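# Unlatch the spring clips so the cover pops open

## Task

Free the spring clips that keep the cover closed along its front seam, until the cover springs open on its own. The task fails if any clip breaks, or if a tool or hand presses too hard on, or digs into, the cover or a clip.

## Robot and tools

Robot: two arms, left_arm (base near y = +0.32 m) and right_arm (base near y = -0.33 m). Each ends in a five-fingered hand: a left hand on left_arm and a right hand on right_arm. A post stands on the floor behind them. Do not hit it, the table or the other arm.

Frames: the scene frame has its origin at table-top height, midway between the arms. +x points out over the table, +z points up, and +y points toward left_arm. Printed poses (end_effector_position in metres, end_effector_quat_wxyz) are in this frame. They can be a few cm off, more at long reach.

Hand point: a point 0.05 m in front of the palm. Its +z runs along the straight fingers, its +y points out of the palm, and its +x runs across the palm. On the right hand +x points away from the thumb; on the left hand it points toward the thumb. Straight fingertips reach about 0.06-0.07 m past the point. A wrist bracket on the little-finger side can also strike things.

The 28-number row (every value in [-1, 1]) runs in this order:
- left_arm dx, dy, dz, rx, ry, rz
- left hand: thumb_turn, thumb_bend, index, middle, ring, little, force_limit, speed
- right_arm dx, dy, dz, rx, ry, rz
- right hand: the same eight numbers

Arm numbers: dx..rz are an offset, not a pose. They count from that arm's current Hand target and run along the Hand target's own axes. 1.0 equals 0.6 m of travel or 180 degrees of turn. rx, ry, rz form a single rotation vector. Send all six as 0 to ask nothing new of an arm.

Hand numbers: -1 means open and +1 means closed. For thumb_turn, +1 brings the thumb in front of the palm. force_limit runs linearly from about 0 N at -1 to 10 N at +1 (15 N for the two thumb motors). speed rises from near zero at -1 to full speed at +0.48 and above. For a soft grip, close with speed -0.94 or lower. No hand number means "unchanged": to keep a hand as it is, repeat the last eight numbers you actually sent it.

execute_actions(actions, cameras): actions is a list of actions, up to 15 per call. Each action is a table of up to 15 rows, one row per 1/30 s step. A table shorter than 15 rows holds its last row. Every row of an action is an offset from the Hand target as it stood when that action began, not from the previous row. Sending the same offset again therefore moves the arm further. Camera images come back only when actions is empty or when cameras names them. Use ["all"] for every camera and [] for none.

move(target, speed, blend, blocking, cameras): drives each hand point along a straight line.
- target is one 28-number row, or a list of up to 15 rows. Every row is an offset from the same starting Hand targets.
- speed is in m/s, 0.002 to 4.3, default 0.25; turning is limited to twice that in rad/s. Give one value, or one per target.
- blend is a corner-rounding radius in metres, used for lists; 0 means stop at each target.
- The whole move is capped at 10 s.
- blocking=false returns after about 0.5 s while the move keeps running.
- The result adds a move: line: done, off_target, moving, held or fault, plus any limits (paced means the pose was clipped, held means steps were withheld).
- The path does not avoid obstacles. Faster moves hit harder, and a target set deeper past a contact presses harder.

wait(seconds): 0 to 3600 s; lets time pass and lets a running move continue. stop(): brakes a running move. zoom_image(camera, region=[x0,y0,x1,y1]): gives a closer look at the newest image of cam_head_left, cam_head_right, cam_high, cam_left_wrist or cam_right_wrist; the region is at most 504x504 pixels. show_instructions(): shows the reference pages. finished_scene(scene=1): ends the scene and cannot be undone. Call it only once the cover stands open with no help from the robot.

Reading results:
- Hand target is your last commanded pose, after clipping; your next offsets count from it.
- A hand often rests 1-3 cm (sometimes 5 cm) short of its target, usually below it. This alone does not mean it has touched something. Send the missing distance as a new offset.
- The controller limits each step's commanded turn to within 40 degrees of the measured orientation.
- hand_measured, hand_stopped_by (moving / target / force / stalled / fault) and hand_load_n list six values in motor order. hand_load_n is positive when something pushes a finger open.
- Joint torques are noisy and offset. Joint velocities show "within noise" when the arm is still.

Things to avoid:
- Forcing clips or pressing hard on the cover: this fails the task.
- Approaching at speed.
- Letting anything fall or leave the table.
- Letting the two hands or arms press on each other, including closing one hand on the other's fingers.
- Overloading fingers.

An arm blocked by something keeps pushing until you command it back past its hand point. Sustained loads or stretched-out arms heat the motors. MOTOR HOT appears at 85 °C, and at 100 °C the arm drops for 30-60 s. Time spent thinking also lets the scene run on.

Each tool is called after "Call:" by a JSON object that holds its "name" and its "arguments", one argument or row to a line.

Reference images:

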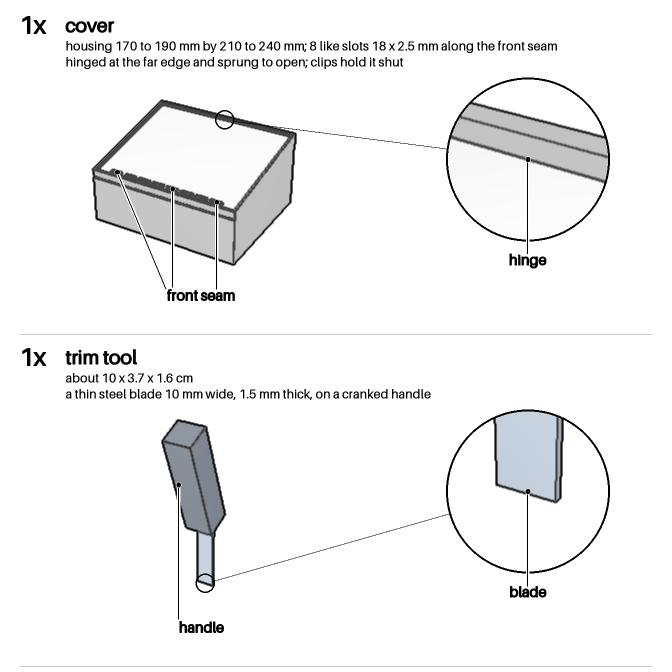

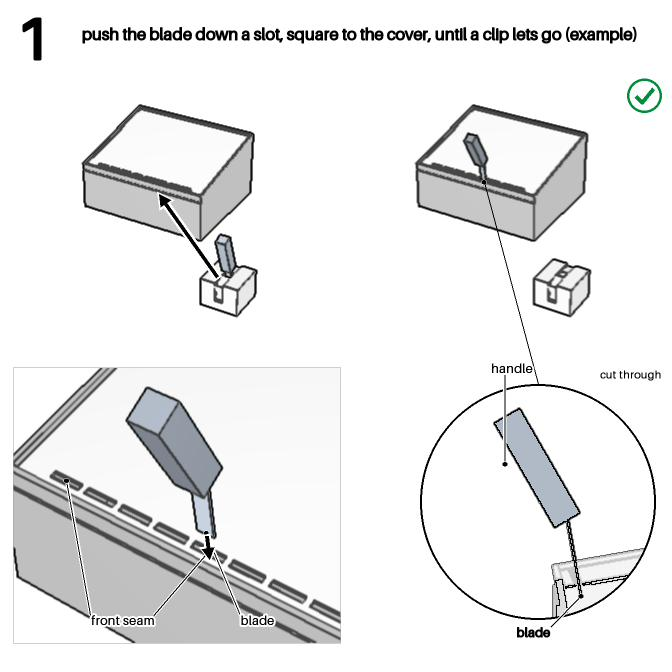

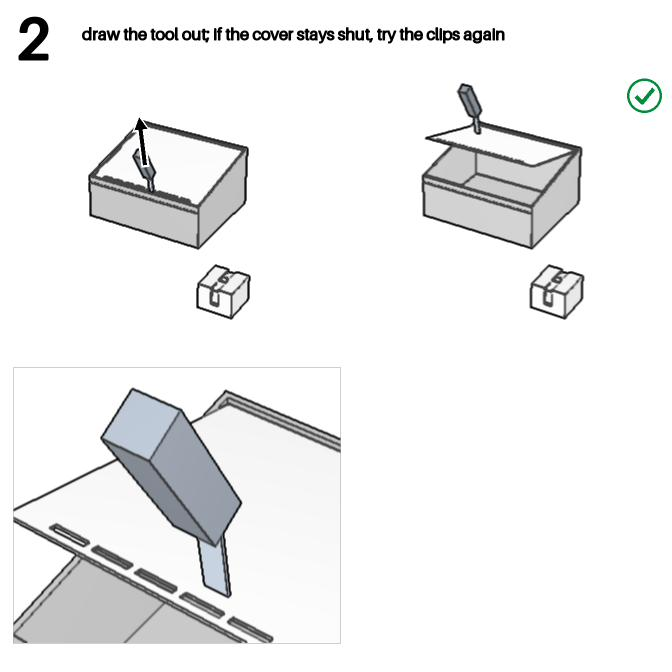

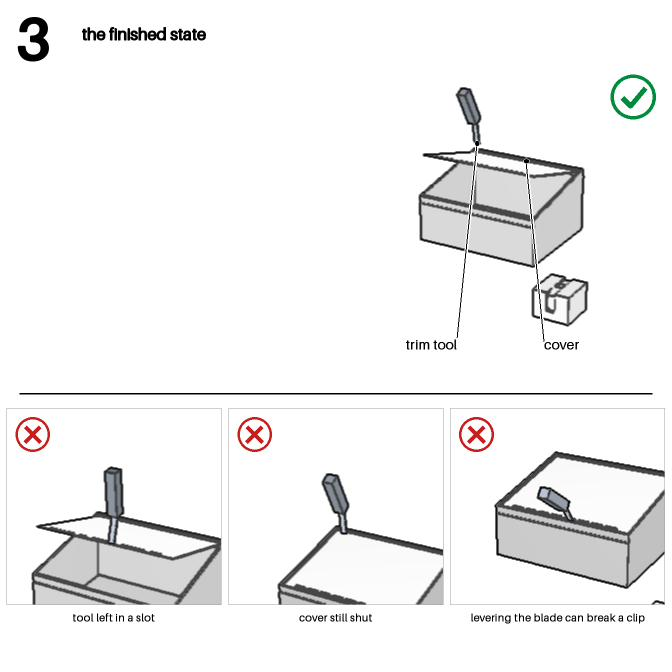

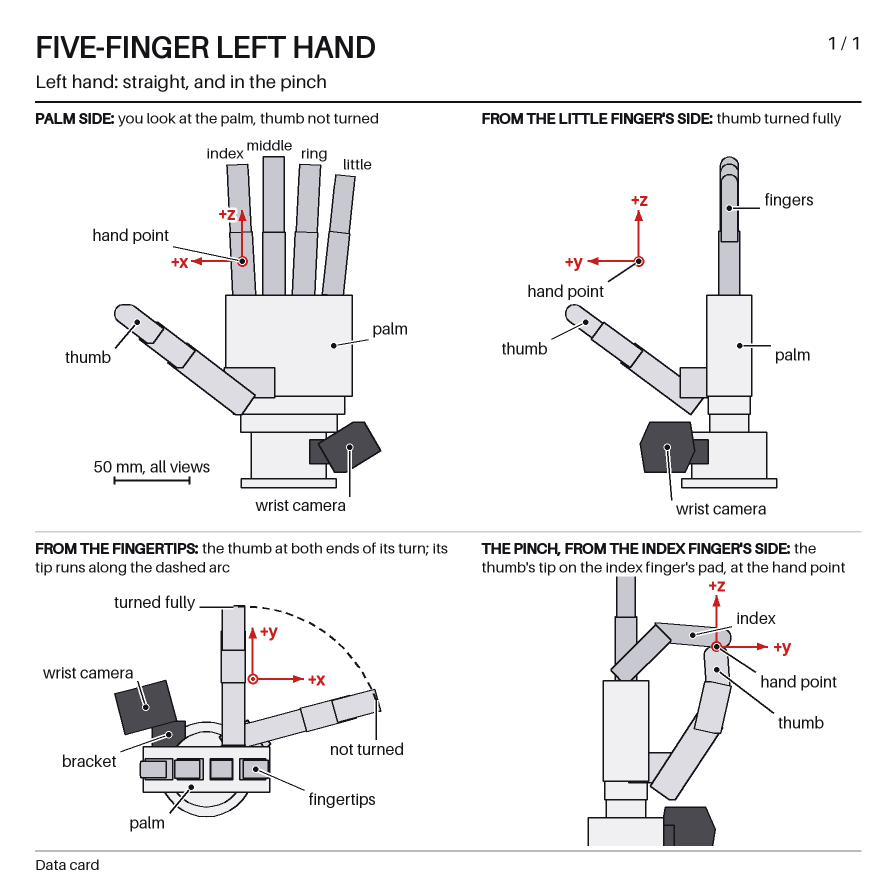

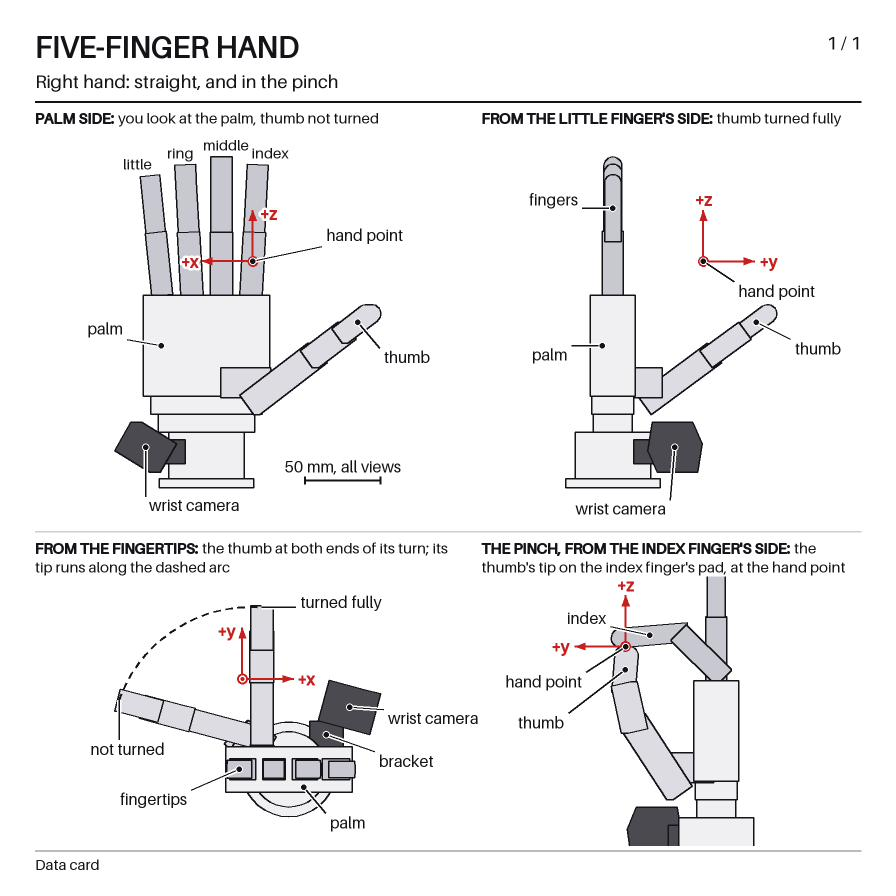

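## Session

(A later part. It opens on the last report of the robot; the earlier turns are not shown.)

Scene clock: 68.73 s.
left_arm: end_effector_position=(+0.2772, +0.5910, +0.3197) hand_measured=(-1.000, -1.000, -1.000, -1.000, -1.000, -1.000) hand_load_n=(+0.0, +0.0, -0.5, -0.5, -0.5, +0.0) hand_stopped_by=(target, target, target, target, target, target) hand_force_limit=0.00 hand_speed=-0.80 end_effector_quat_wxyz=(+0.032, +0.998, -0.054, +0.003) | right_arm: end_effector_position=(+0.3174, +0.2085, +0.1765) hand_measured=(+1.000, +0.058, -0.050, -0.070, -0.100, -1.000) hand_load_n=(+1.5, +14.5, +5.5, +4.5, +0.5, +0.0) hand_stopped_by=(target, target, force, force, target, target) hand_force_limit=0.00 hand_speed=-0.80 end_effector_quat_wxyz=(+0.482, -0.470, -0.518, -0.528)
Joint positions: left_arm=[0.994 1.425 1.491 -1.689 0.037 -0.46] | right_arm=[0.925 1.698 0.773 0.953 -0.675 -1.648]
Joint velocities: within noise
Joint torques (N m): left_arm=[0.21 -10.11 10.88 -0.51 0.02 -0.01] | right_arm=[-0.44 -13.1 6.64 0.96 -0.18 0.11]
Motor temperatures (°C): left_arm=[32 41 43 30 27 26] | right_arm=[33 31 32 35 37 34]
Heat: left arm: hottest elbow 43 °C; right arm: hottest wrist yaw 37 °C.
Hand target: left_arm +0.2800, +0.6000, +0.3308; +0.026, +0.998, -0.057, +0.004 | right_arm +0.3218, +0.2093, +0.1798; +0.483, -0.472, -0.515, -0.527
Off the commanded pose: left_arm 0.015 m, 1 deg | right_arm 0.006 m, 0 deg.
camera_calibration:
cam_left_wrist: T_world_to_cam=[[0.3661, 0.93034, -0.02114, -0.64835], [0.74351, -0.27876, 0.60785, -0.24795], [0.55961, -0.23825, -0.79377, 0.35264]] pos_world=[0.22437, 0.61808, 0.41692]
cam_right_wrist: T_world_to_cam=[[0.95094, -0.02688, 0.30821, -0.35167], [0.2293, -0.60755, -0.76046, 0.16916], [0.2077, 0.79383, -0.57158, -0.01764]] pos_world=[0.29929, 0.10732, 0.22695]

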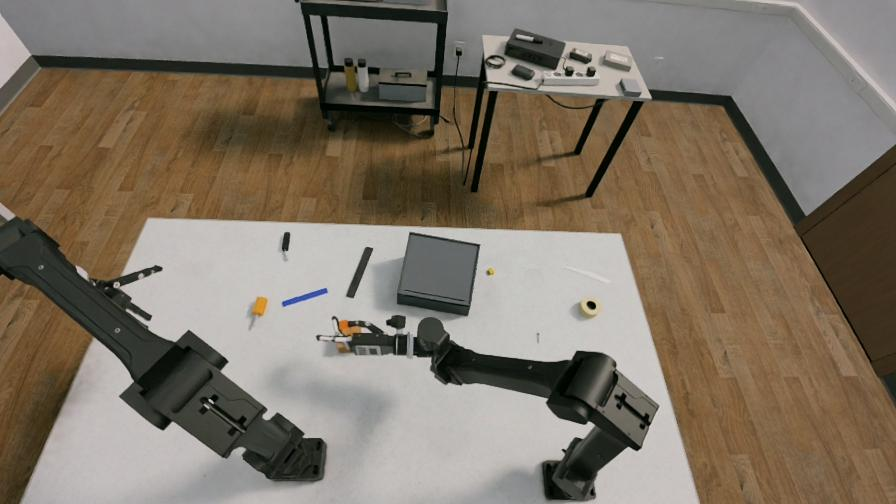

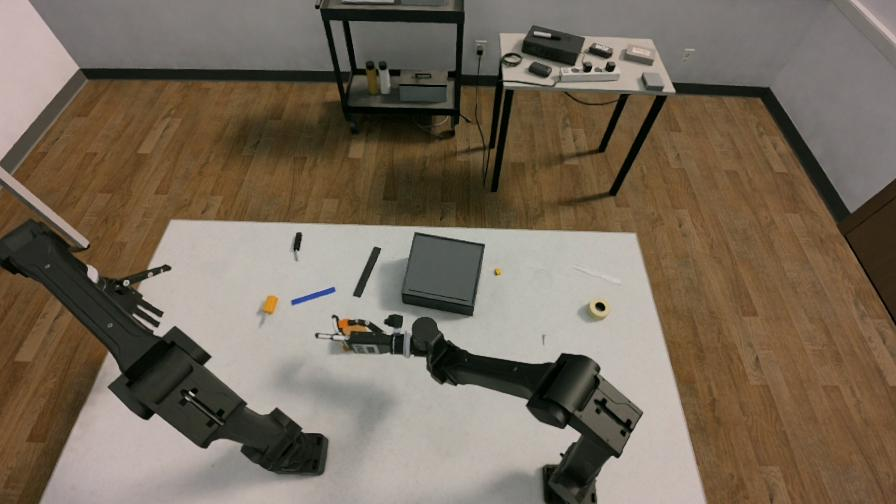

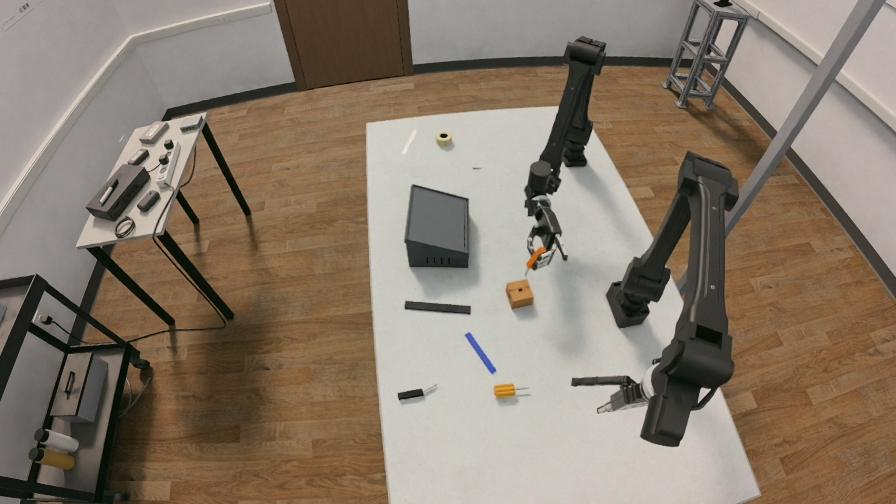

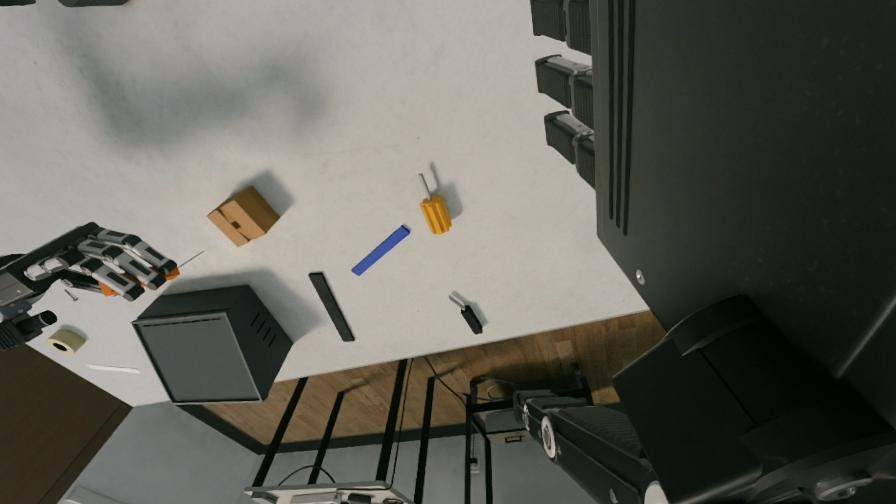

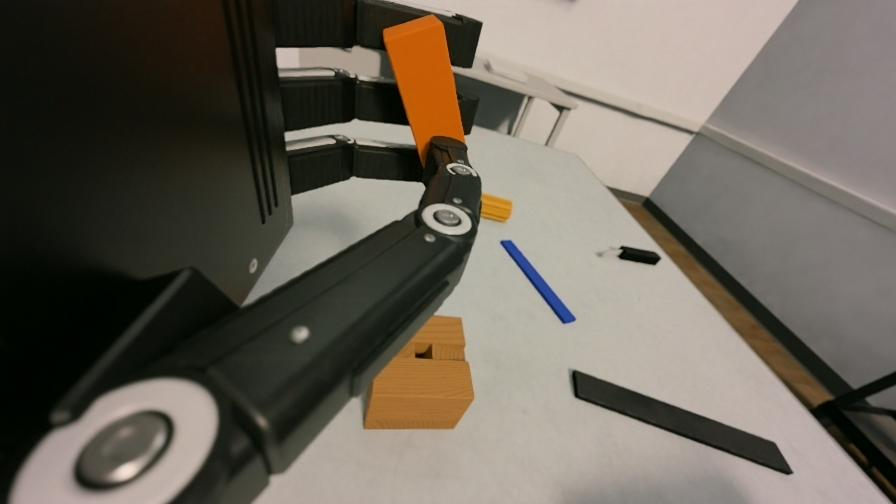

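Call:
{"name": "move", "arguments": {
  "target": [0,0,0,0,0,0,-1,-1,-1,-1,-1,-1,0,-0.8,-0.0338,0.1668,-0.2918,-0.0597,-0.015,-0.0852,1,0.06,0.3,0.3,-0.1,-1,0.0,-0.8],
  "speed": 0.15,
  "cameras": ["all"]
}}

Scene clock: 79.27 s.
left_arm: end_effector_position=(+0.2772, +0.5910, +0.3197) hand_measured=(-1.000, -1.000, -1.000, -1.000, -1.000, -1.000) hand_load_n=(+0.0, +0.0, +0.0, +0.0, +0.0, +0.0) hand_stopped_by=(target, target, target, target, target, target) hand_force_limit=0.00 hand_speed=-0.80 end_effector_quat_wxyz=(+0.032, +0.998, -0.054, +0.003) | right_arm: end_effector_position=(+0.4213, +0.0368, +0.1640) hand_measured=(+1.000, +0.058, -0.050, -0.070, -0.100, -1.000) hand_load_n=(+1.5, +14.5, +5.5, +4.5, +0.5, +0.0) hand_stopped_by=(target, target, force, force, target, target) hand_force_limit=0.00 hand_speed=-0.80 end_effector_quat_wxyz=(-0.357, +0.461, +0.531, +0.615)
Joint positions: left_arm=[0.994 1.425 1.491 -1.689 0.037 -0.46] | right_arm=[0.538 1.673 0.611 1.079 -0.869 -1.888]
Joint torques (N m): left_arm=[0.15 -10.17 10.91 -0.53 0.02 -0.01] | right_arm=[-0.38 -10.4 4.9 2.07 -0.18 -0.08]
Heat: left arm: hottest elbow 44 °C; right arm: hottest wrist yaw 37 °C.
Hand target: left_arm +0.2800, +0.6000, +0.3308; +0.026, +0.998, -0.057, +0.004 | right_arm +0.4232, +0.0346, +0.1640; -0.350, +0.455, +0.533, +0.622
Off the commanded pose: left_arm 0.015 m, 1 deg | right_arm 0.003 m, 1 deg.
joint sent to its limit (left arm) — joint 4 (wrist pitch), lower limit. The joint targets still meet the commanded pose.
move: done
cam_left_wrist: T_world_to_cam=[[0.3661, 0.93034, -0.02114, -0.64835], [0.74351, -0.27876, 0.60785, -0.24795], [0.55961, -0.23825, -0.79377, 0.35264]] pos_world=[0.22437, 0.61808, 0.41692]
cam_right_wrist: T_world_to_cam=[[0.83108, -0.18953, 0.52286, -0.42997], [0.27305, -0.67998, -0.68049, 0.00267], [0.48451, 0.70831, -0.51337, -0.03309]] pos_world=[0.37264, -0.05624, 0.20965]

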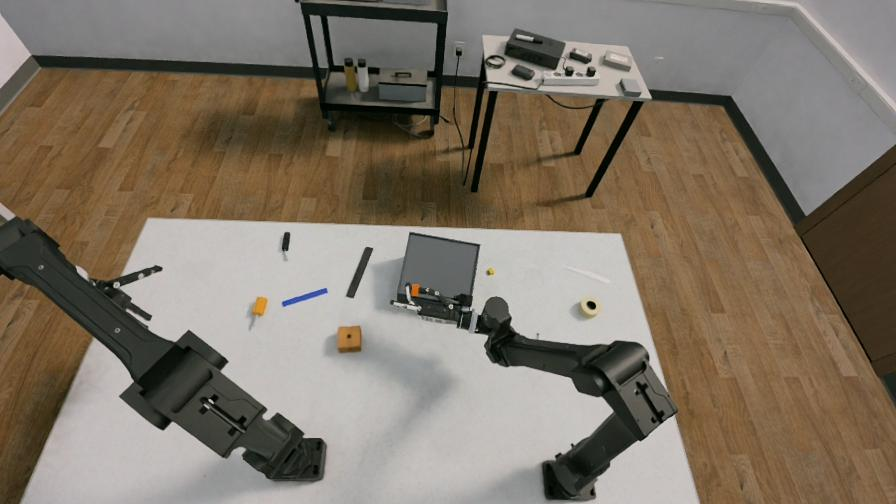

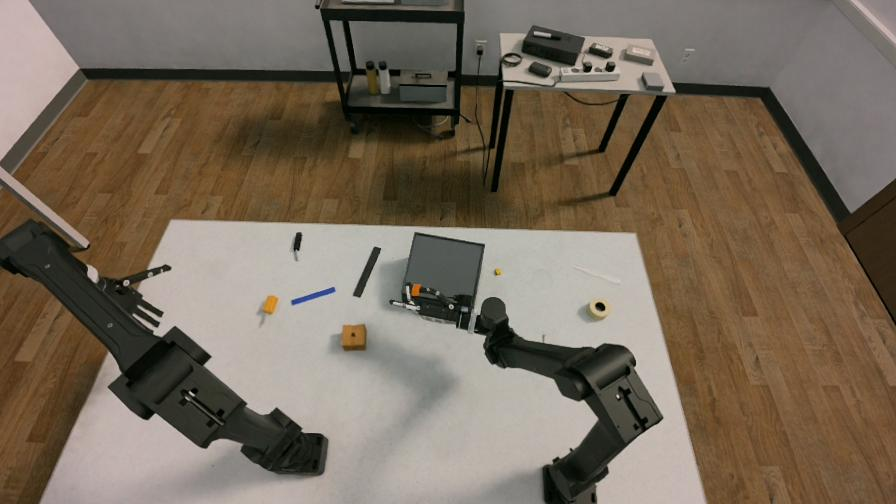

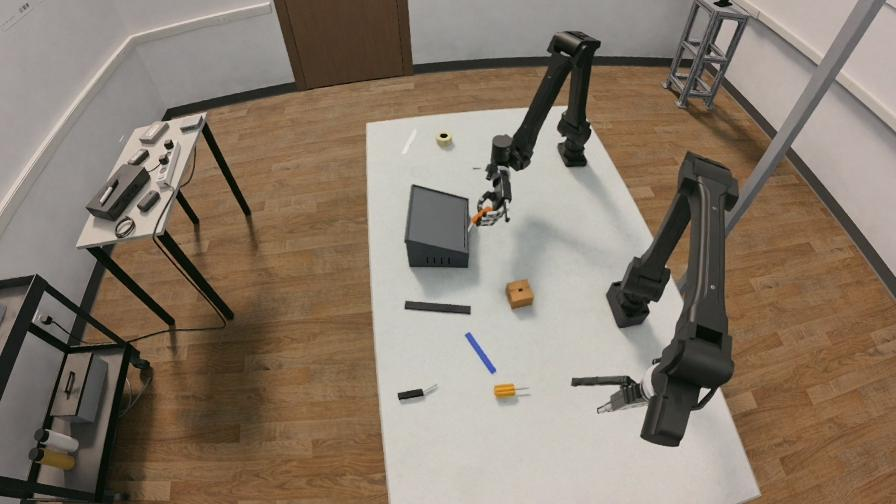

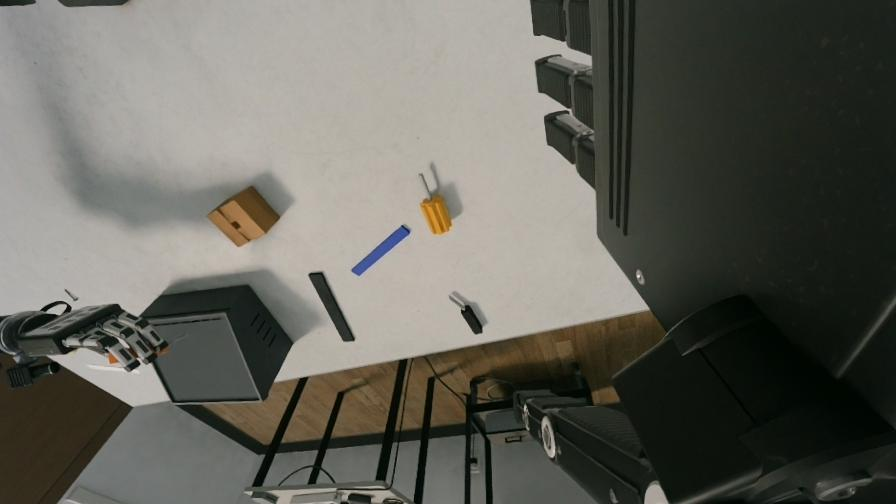

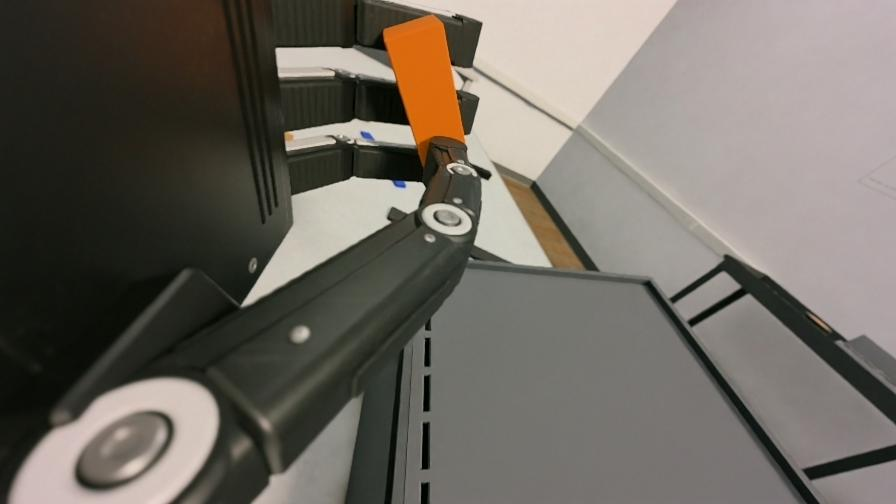

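Call:
{"name": "move", "arguments": {
  "target": [0.4335,0.5883,0.275,0.132,0.350,0.721,-1,-1,-1,-1,-1,-1,0,-0.8,0,0,0,0,0,0,1,0.06,0.3,0.3,-0.1,-1,0.0,-0.8],
  "speed": 0.25,
  "cameras": ["all"]
}}

Scene clock: 86.40 s.
left_arm: end_effector_position=(+0.4792, +0.2121, +0.1745) hand_measured=(-1.000, -1.000, -1.000, -1.000, -1.000, -1.000) hand_load_n=(+0.0, +0.0, +0.0, +0.0, +0.0, +0.0) hand_stopped_by=(target, target, target, target, target, target) hand_force_limit=0.00 hand_speed=-0.80 end_effector_quat_wxyz=(+0.108, -0.260, +0.854, -0.438) | right_arm: end_effector_position=(+0.4213, +0.0368, +0.1641) hand_measured=(+1.000, +0.058, -0.050, -0.070, -0.100, -1.000) hand_load_n=(+1.5, +14.5, +5.5, +4.5, +0.5, +0.0) hand_stopped_by=(target, target, force, force, target, target) hand_force_limit=0.00 hand_speed=-0.80 end_effector_quat_wxyz=(-0.357, +0.460, +0.531, +0.615)
Joint positions: left_arm=[0.027 1.41 0.981 -0.562 0.783 0.77] | right_arm=[0.538 1.673 0.611 1.079 -0.869 -1.888]
Joint torques (N m): left_arm=[-0.26 -9.82 10.96 1.29 0.62 -0.01] | right_arm=[-0.44 -10.46 4.89 2.06 -0.18 -0.09]
Heat: left arm: hottest elbow 43 °C; right arm: hottest wrist yaw 37 °C.
Hand target: left_arm +0.4991, +0.2116, +0.1872; +0.128, -0.244, +0.853, -0.444 | right_arm +0.4232, +0.0346, +0.1640; -0.350, +0.455, +0.533, +0.622
Off the commanded pose: left_arm 0.023 m, 3 deg | right_arm 0.003 m, 1 deg.
move: off_target (left_arm)
cam_left_wrist: T_world_to_cam=[[0.09944, -0.58059, 0.8081, -0.06928], [-0.97585, 0.10183, 0.19325, 0.39992], [-0.19449, -0.8078, -0.55644, 0.47484]] pos_world=[0.4895, 0.30263, 0.24292]
cam_right_wrist: T_world_to_cam=[[0.83067, -0.18948, 0.52353, -0.42996], [0.27356, -0.68008, -0.68019, 0.00241], [0.48492, 0.70823, -0.51309, -0.0333]] pos_world=[0.37264, -0.05624, 0.20965]

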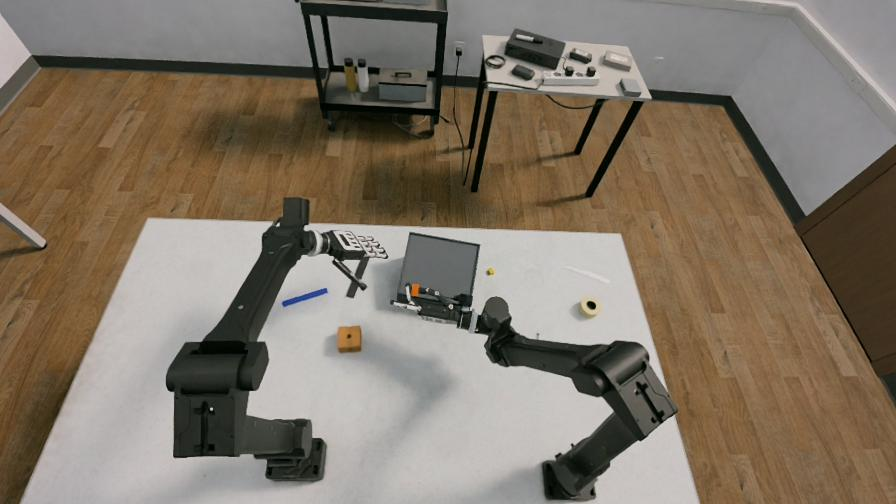

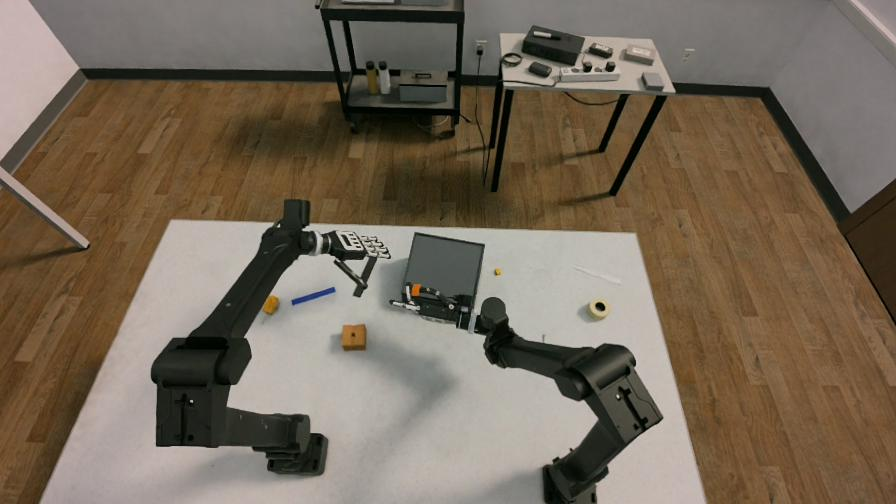

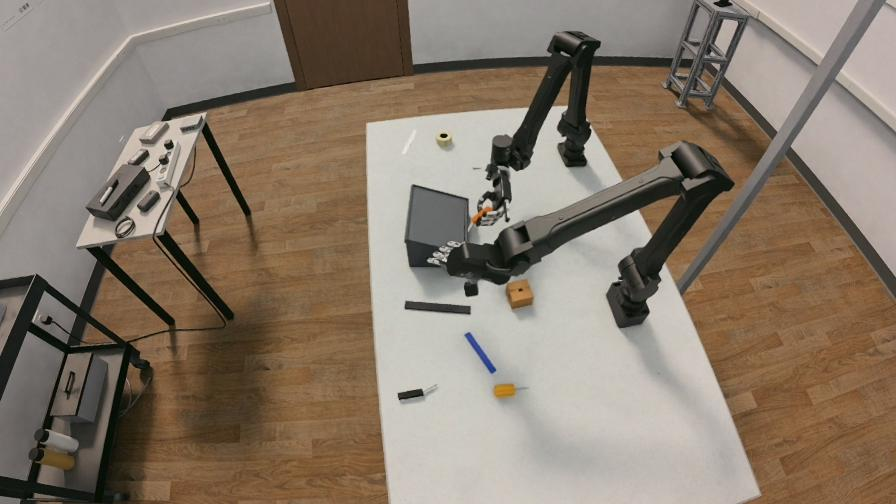

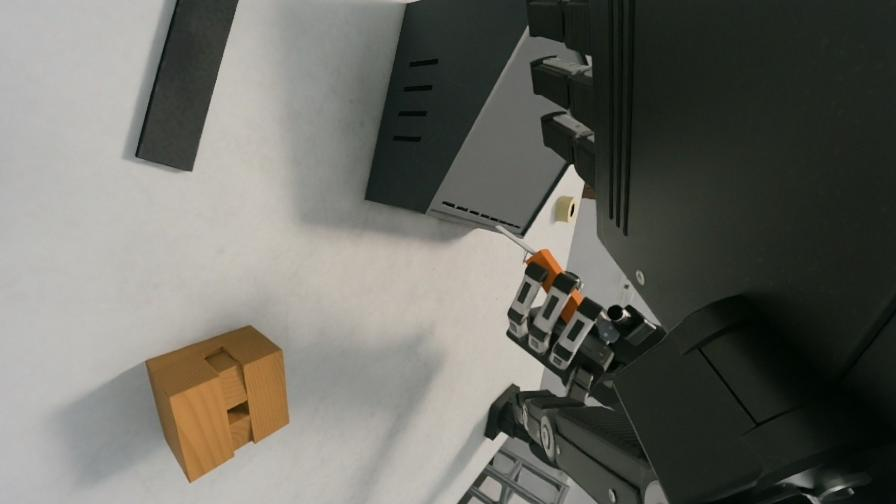

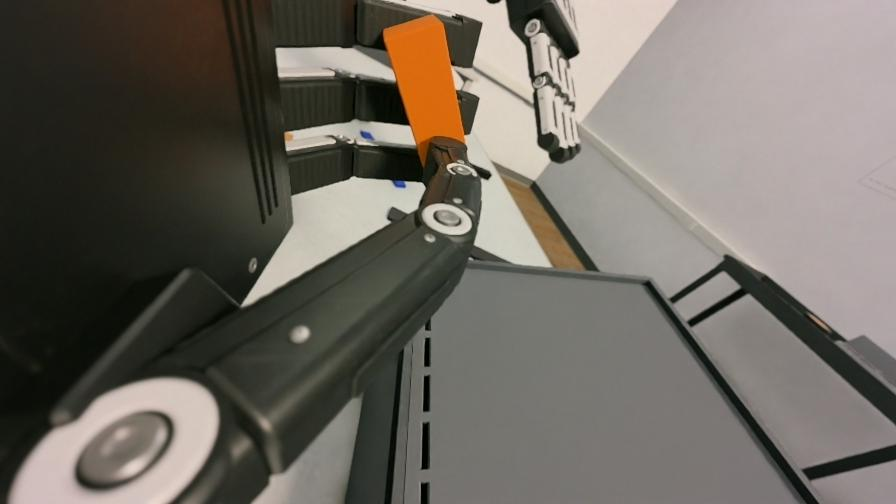

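Call:
{"name": "zoom_image", "arguments": {
  "camera": "cam_left_wrist",
  "region": [410, 170, 590, 290]
}}

Call:
{"name": "zoom_image", "arguments": {
  "camera": "cam_right_wrist",
  "region": [380, 240, 640, 504]
}}

Scaled by 2.800 from the camera's image (finer frame: 1280x720).

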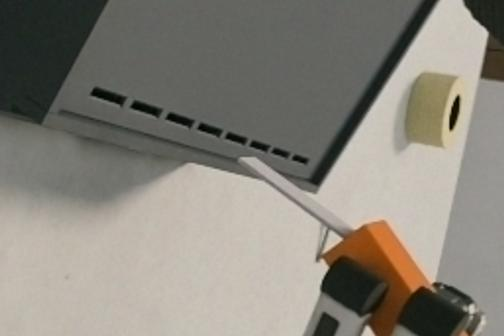

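Scaled by 1.909 from the camera's image (finer frame: 1280x720).

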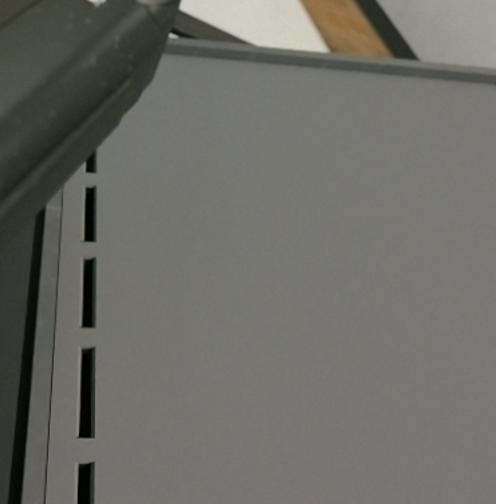

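Call:
{"name": "zoom_image", "arguments": {
  "camera": "cam_left_wrist",
  "region": [350, 0, 600, 250]
}}

Scaled by 2.016 from the camera's image (finer frame: 1280x720).

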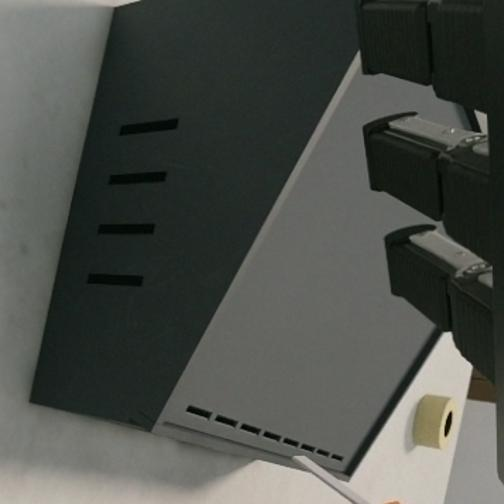

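Call:
{"name": "zoom_image", "arguments": {
  "camera": "cam_high",
  "region": [450, 180, 520, 250]
}}

Call:
{"name": "zoom_image", "arguments": {
  "camera": "cam_left_wrist",
  "region": [480, 200, 600, 310]
}}

Call:
{"name": "zoom_image", "arguments": {
  "camera": "cam_head_left",
  "region": [390, 265, 490, 330]
}}

Scaled by 7.200 from the camera's image (finer frame: 1280x720).

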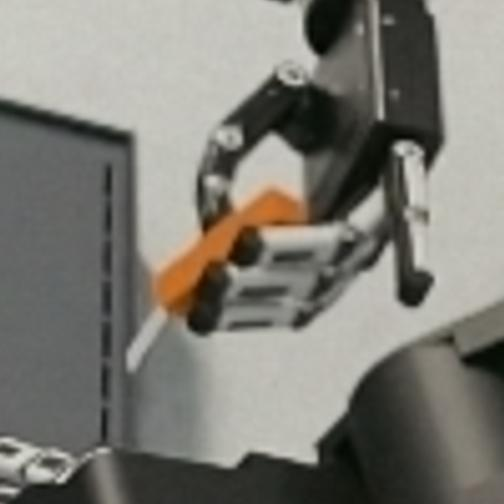

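Scaled by 4.200 from the camera's image (finer frame: 1280x720).

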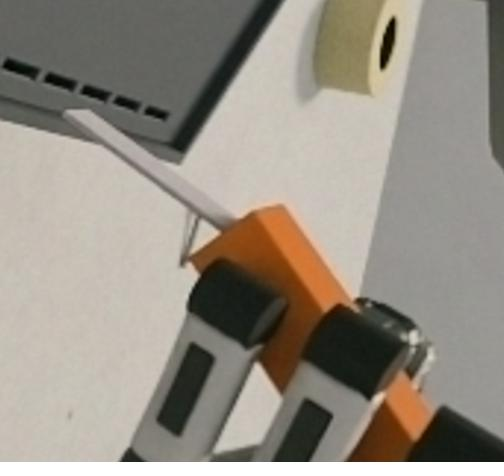

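Scaled by 5.040 from the camera's image (finer frame: 1280x720).

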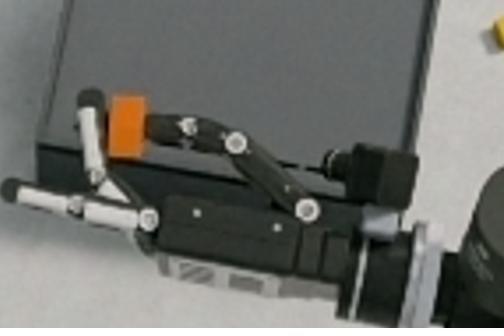

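Call:
{"name": "zoom_image", "arguments": {
  "camera": "cam_left_wrist",
  "region": [480, 205, 550, 265]
}}

Scaled by 7.200 from the camera's image (finer frame: 1280x720).

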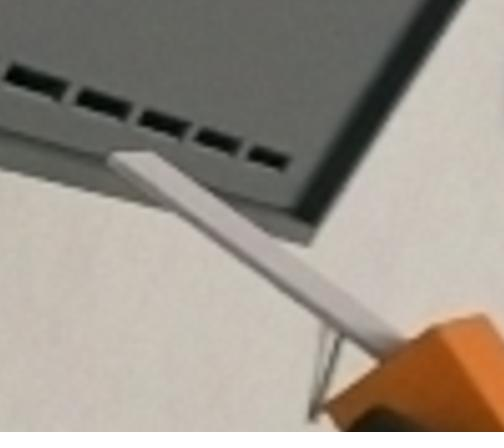

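Call:
{"name": "zoom_image", "arguments": {
  "camera": "cam_right_wrist",
  "region": [360, 0, 500, 180]
}}

Scaled by 2.800 from the camera's image (finer frame: 1280x720).

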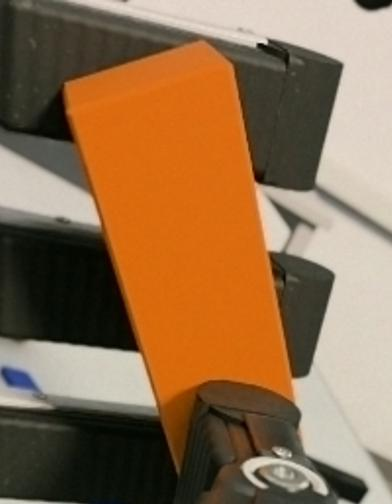

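Call:
{"name": "move", "arguments": {
  "target": [0,0,0,0,0,0,-1,-1,-1,-1,-1,-1,0,-0.8,-0.0275,-0.0122,0.0052,-0.0547,0.006,0.014,1,0.06,0.3,0.3,-0.1,-1,0.0,-0.8],
  "speed": 0.1,
  "cameras": ["cam_left_wrist","cam_right_wrist","cam_high"]
}}

Call:
{"name": "zoom_image", "arguments": {
  "camera": "cam_left_wrist",
  "region": [430, 190, 560, 290]
}}

Scene clock: 116.40 s.
left_arm: end_effector_position=(+0.4792, +0.2122, +0.1745) hand_measured=(-1.000, -1.000, -1.000, -1.000, -1.000, -1.000) hand_load_n=(+0.0, +0.0, +0.5, +0.0, +0.0, +0.0) hand_stopped_by=(target, target, target, target, target, target) hand_force_limit=0.00 hand_speed=-0.80 end_effector_quat_wxyz=(+0.108, -0.259, +0.854, -0.438) | right_arm: end_effector_position=(+0.4274, +0.0333, +0.1478) hand_measured=(+1.000, +0.058, -0.050, -0.070, -0.100, -1.000) hand_load_n=(+2.0, +14.5, +5.0, +4.5, +0.5, +0.0) hand_stopped_by=(target, target, force, force, target, target) hand_force_limit=0.00 hand_speed=-0.80 end_effector_quat_wxyz=(-0.322, +0.492, +0.465, +0.662)
Joint positions: left_arm=[0.027 1.41 0.981 -0.562 0.783 0.77] | right_arm=[0.605 1.773 0.576 1.301 -0.629 -1.814]
Joint torques (N m): left_arm=[-0.26 -9.76 10.96 1.28 0.61 -0.02] | right_arm=[0.91 -10.7 4.03 2.19 0 0.14]
Heat: left arm: hottest elbow 46 °C; right arm: hottest wrist yaw 36 °C.
Hand target: left_arm +0.4991, +0.2116, +0.1872; +0.128, -0.244, +0.853, -0.444 | right_arm +0.4228, +0.0382, +0.1460; -0.329, +0.489, +0.464, +0.661
Off the commanded pose: left_arm 0.024 m, 3 deg | right_arm 0.007 m, 1 deg.
move: done
cam_left_wrist: T_world_to_cam=[[0.09905, -0.58073, 0.80805, -0.06898], [-0.97589, 0.10202, 0.19294, 0.40004], [-0.19449, -0.80768, -0.55663, 0.47495]] pos_world=[0.4896, 0.30273, 0.24292]
cam_right_wrist: T_world_to_cam=[[0.78688, -0.36596, 0.49689, -0.39864], [0.1549, -0.66228, -0.73307, 0.04528], [0.59735, 0.6538, -0.46445, -0.09556]] pos_world=[0.36375, -0.05342, 0.18689]
Images, in order (width x height): cam_high 896x504, cam_left_wrist 896x504, cam_right_wrist 896x504.

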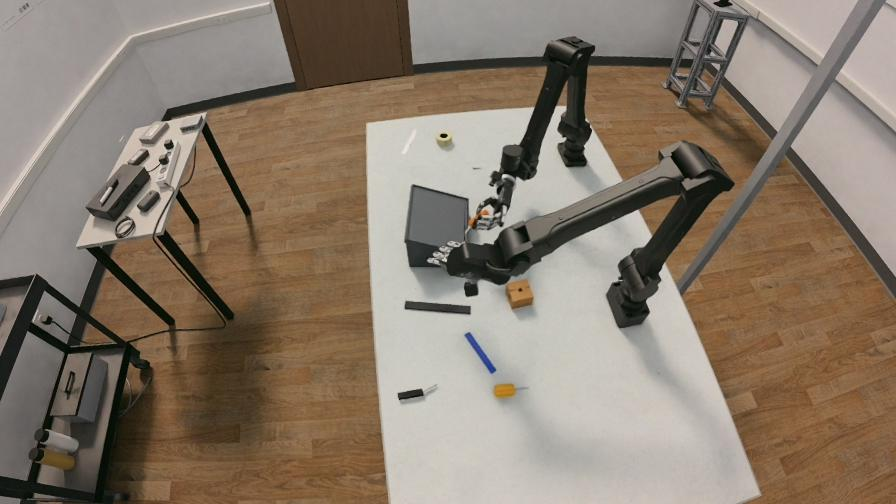

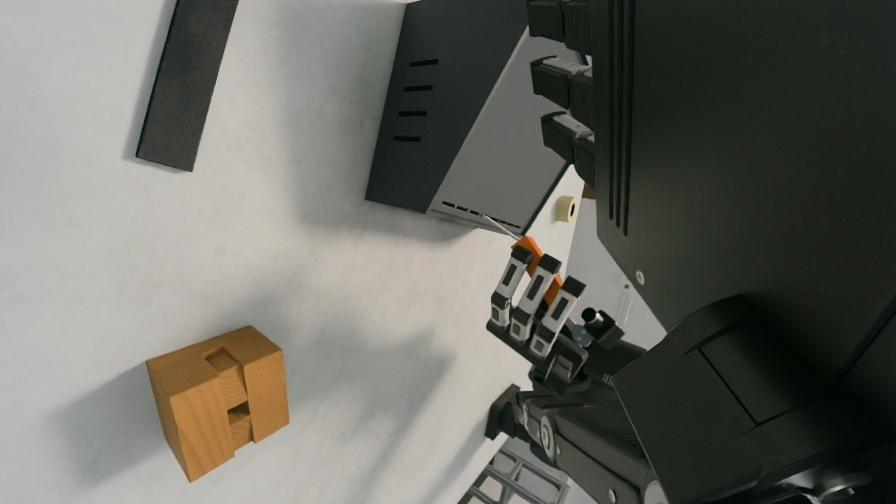

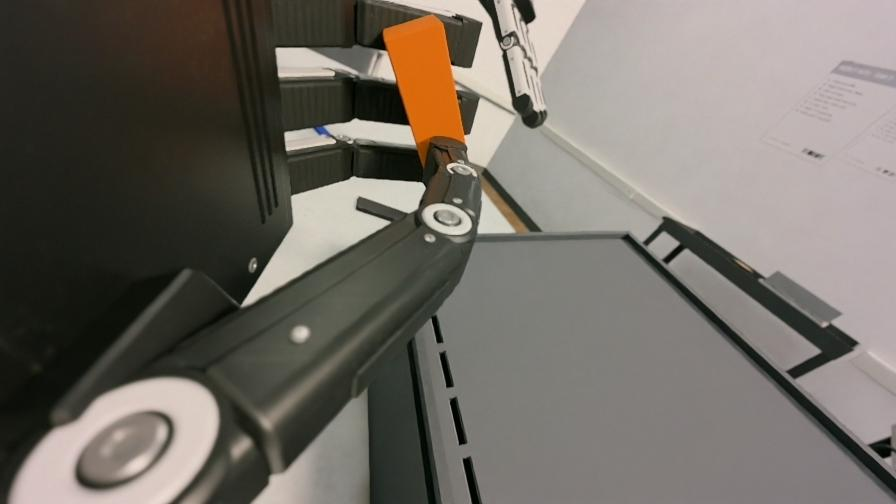

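Scaled by 3.877 from the camera's image (finer frame: 1280x720).

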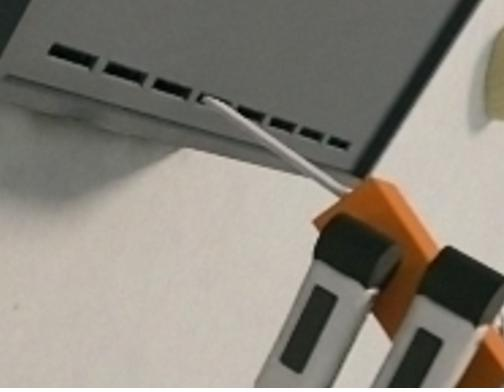

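Call:
{"name": "wait", "arguments": {
  "seconds": 0,
  "cameras": ["cam_left_wrist","cam_right_wrist","cam_high"]
}}

Call:
{"name": "zoom_image", "arguments": {
  "camera": "cam_left_wrist",
  "region": [430, 190, 560, 290]
}}

Scene clock: 118.83 s.
left_arm: end_effector_position=(+0.4792, +0.2122, +0.1745) hand_measured=(-1.000, -1.000, -1.000, -1.000, -1.000, -1.000) hand_load_n=(-0.5, -0.5, +0.0, +0.0, +0.0, +0.0) hand_stopped_by=(target, target, target, target, target, target) hand_force_limit=0.00 hand_speed=-0.80 end_effector_quat_wxyz=(+0.108, -0.259, +0.854, -0.438) | right_arm: end_effector_position=(+0.4274, +0.0333, +0.1478) hand_measured=(+1.000, +0.058, -0.050, -0.070, -0.100, -1.000) hand_load_n=(+1.5, +14.5, +5.0, +4.5, +0.5, +0.0) hand_stopped_by=(target, target, force, force, target, target) hand_force_limit=0.00 hand_speed=-0.80 end_effector_quat_wxyz=(-0.322, +0.492, +0.465, +0.662)
Joint positions: left_arm=[0.027 1.41 0.981 -0.562 0.783 0.77] | right_arm=[0.605 1.773 0.576 1.301 -0.629 -1.814]
Joint torques (N m): left_arm=[-0.26 -9.82 10.96 1.26 0.62 -0.02] | right_arm=[0.97 -10.7 4.01 2.18 0.01 0.12]
Heat: left arm: hottest elbow 46 °C; right arm: hottest wrist yaw 36 °C.
Hand target: left_arm +0.4991, +0.2116, +0.1872; +0.128, -0.244, +0.853, -0.444 | right_arm +0.4228, +0.0382, +0.1460; -0.329, +0.489, +0.464, +0.661
Off the commanded pose: left_arm 0.024 m, 3 deg | right_arm 0.007 m, 1 deg.
cam_left_wrist: T_world_to_cam=[[0.09905, -0.58073, 0.80805, -0.06898], [-0.97589, 0.10202, 0.19294, 0.40004], [-0.19449, -0.80768, -0.55663, 0.47495]] pos_world=[0.4896, 0.30273, 0.24292]
cam_right_wrist: T_world_to_cam=[[0.78709, -0.36593, 0.49657, -0.3986], [0.15467, -0.66222, -0.73317, 0.04531], [0.59713, 0.65387, -0.46463, -0.09549]] pos_world=[0.36375, -0.05342, 0.18679]
Images, in order (width x height): cam_high 896x504, cam_left_wrist 896x504, cam_right_wrist 896x504.

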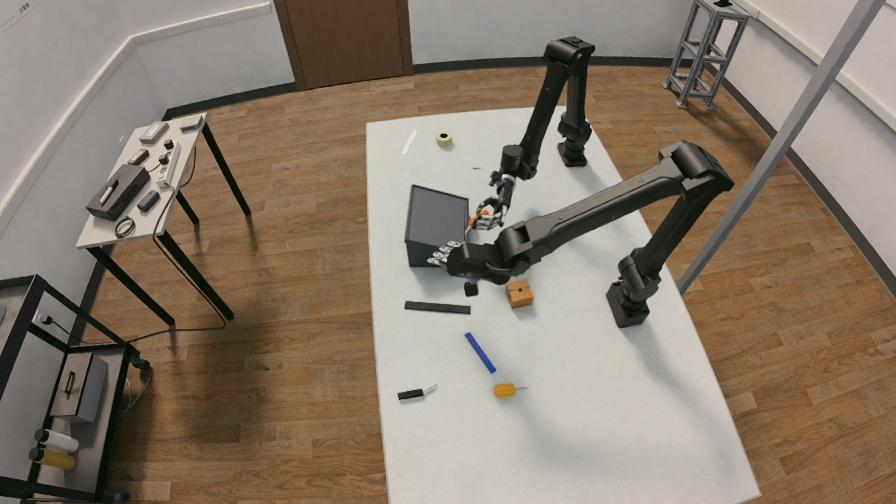

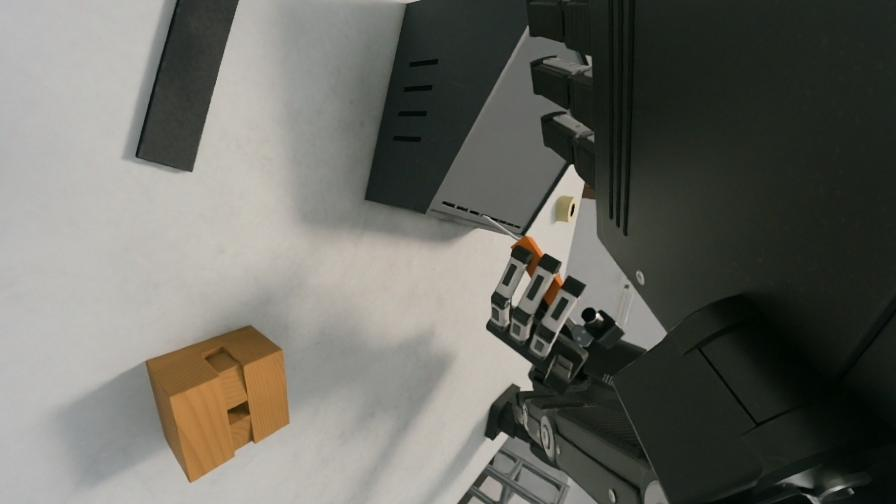

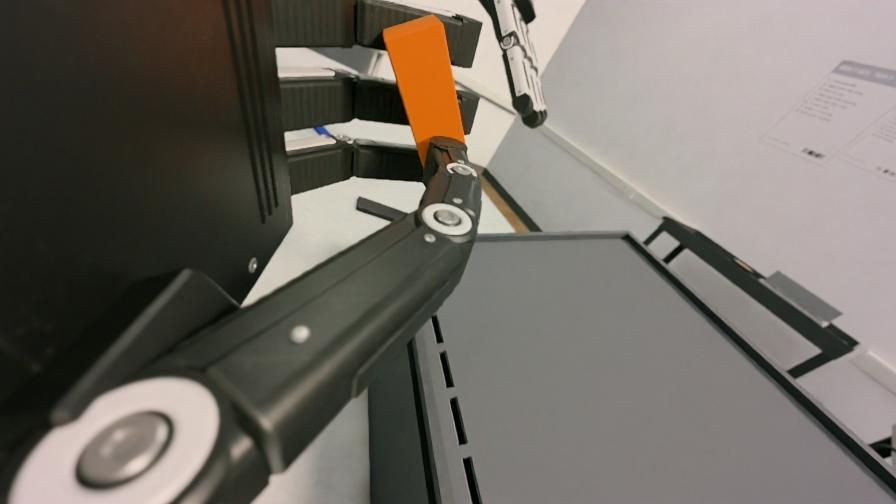

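Scaled by 3.877 from the camera's image (finer frame: 1280x720).

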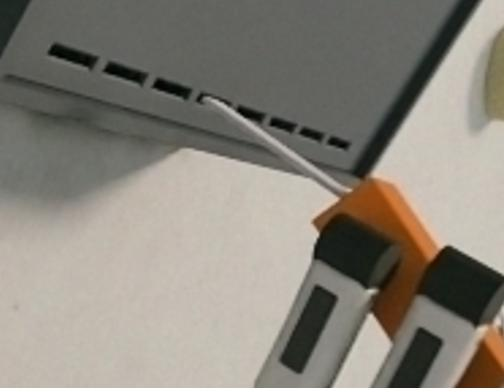

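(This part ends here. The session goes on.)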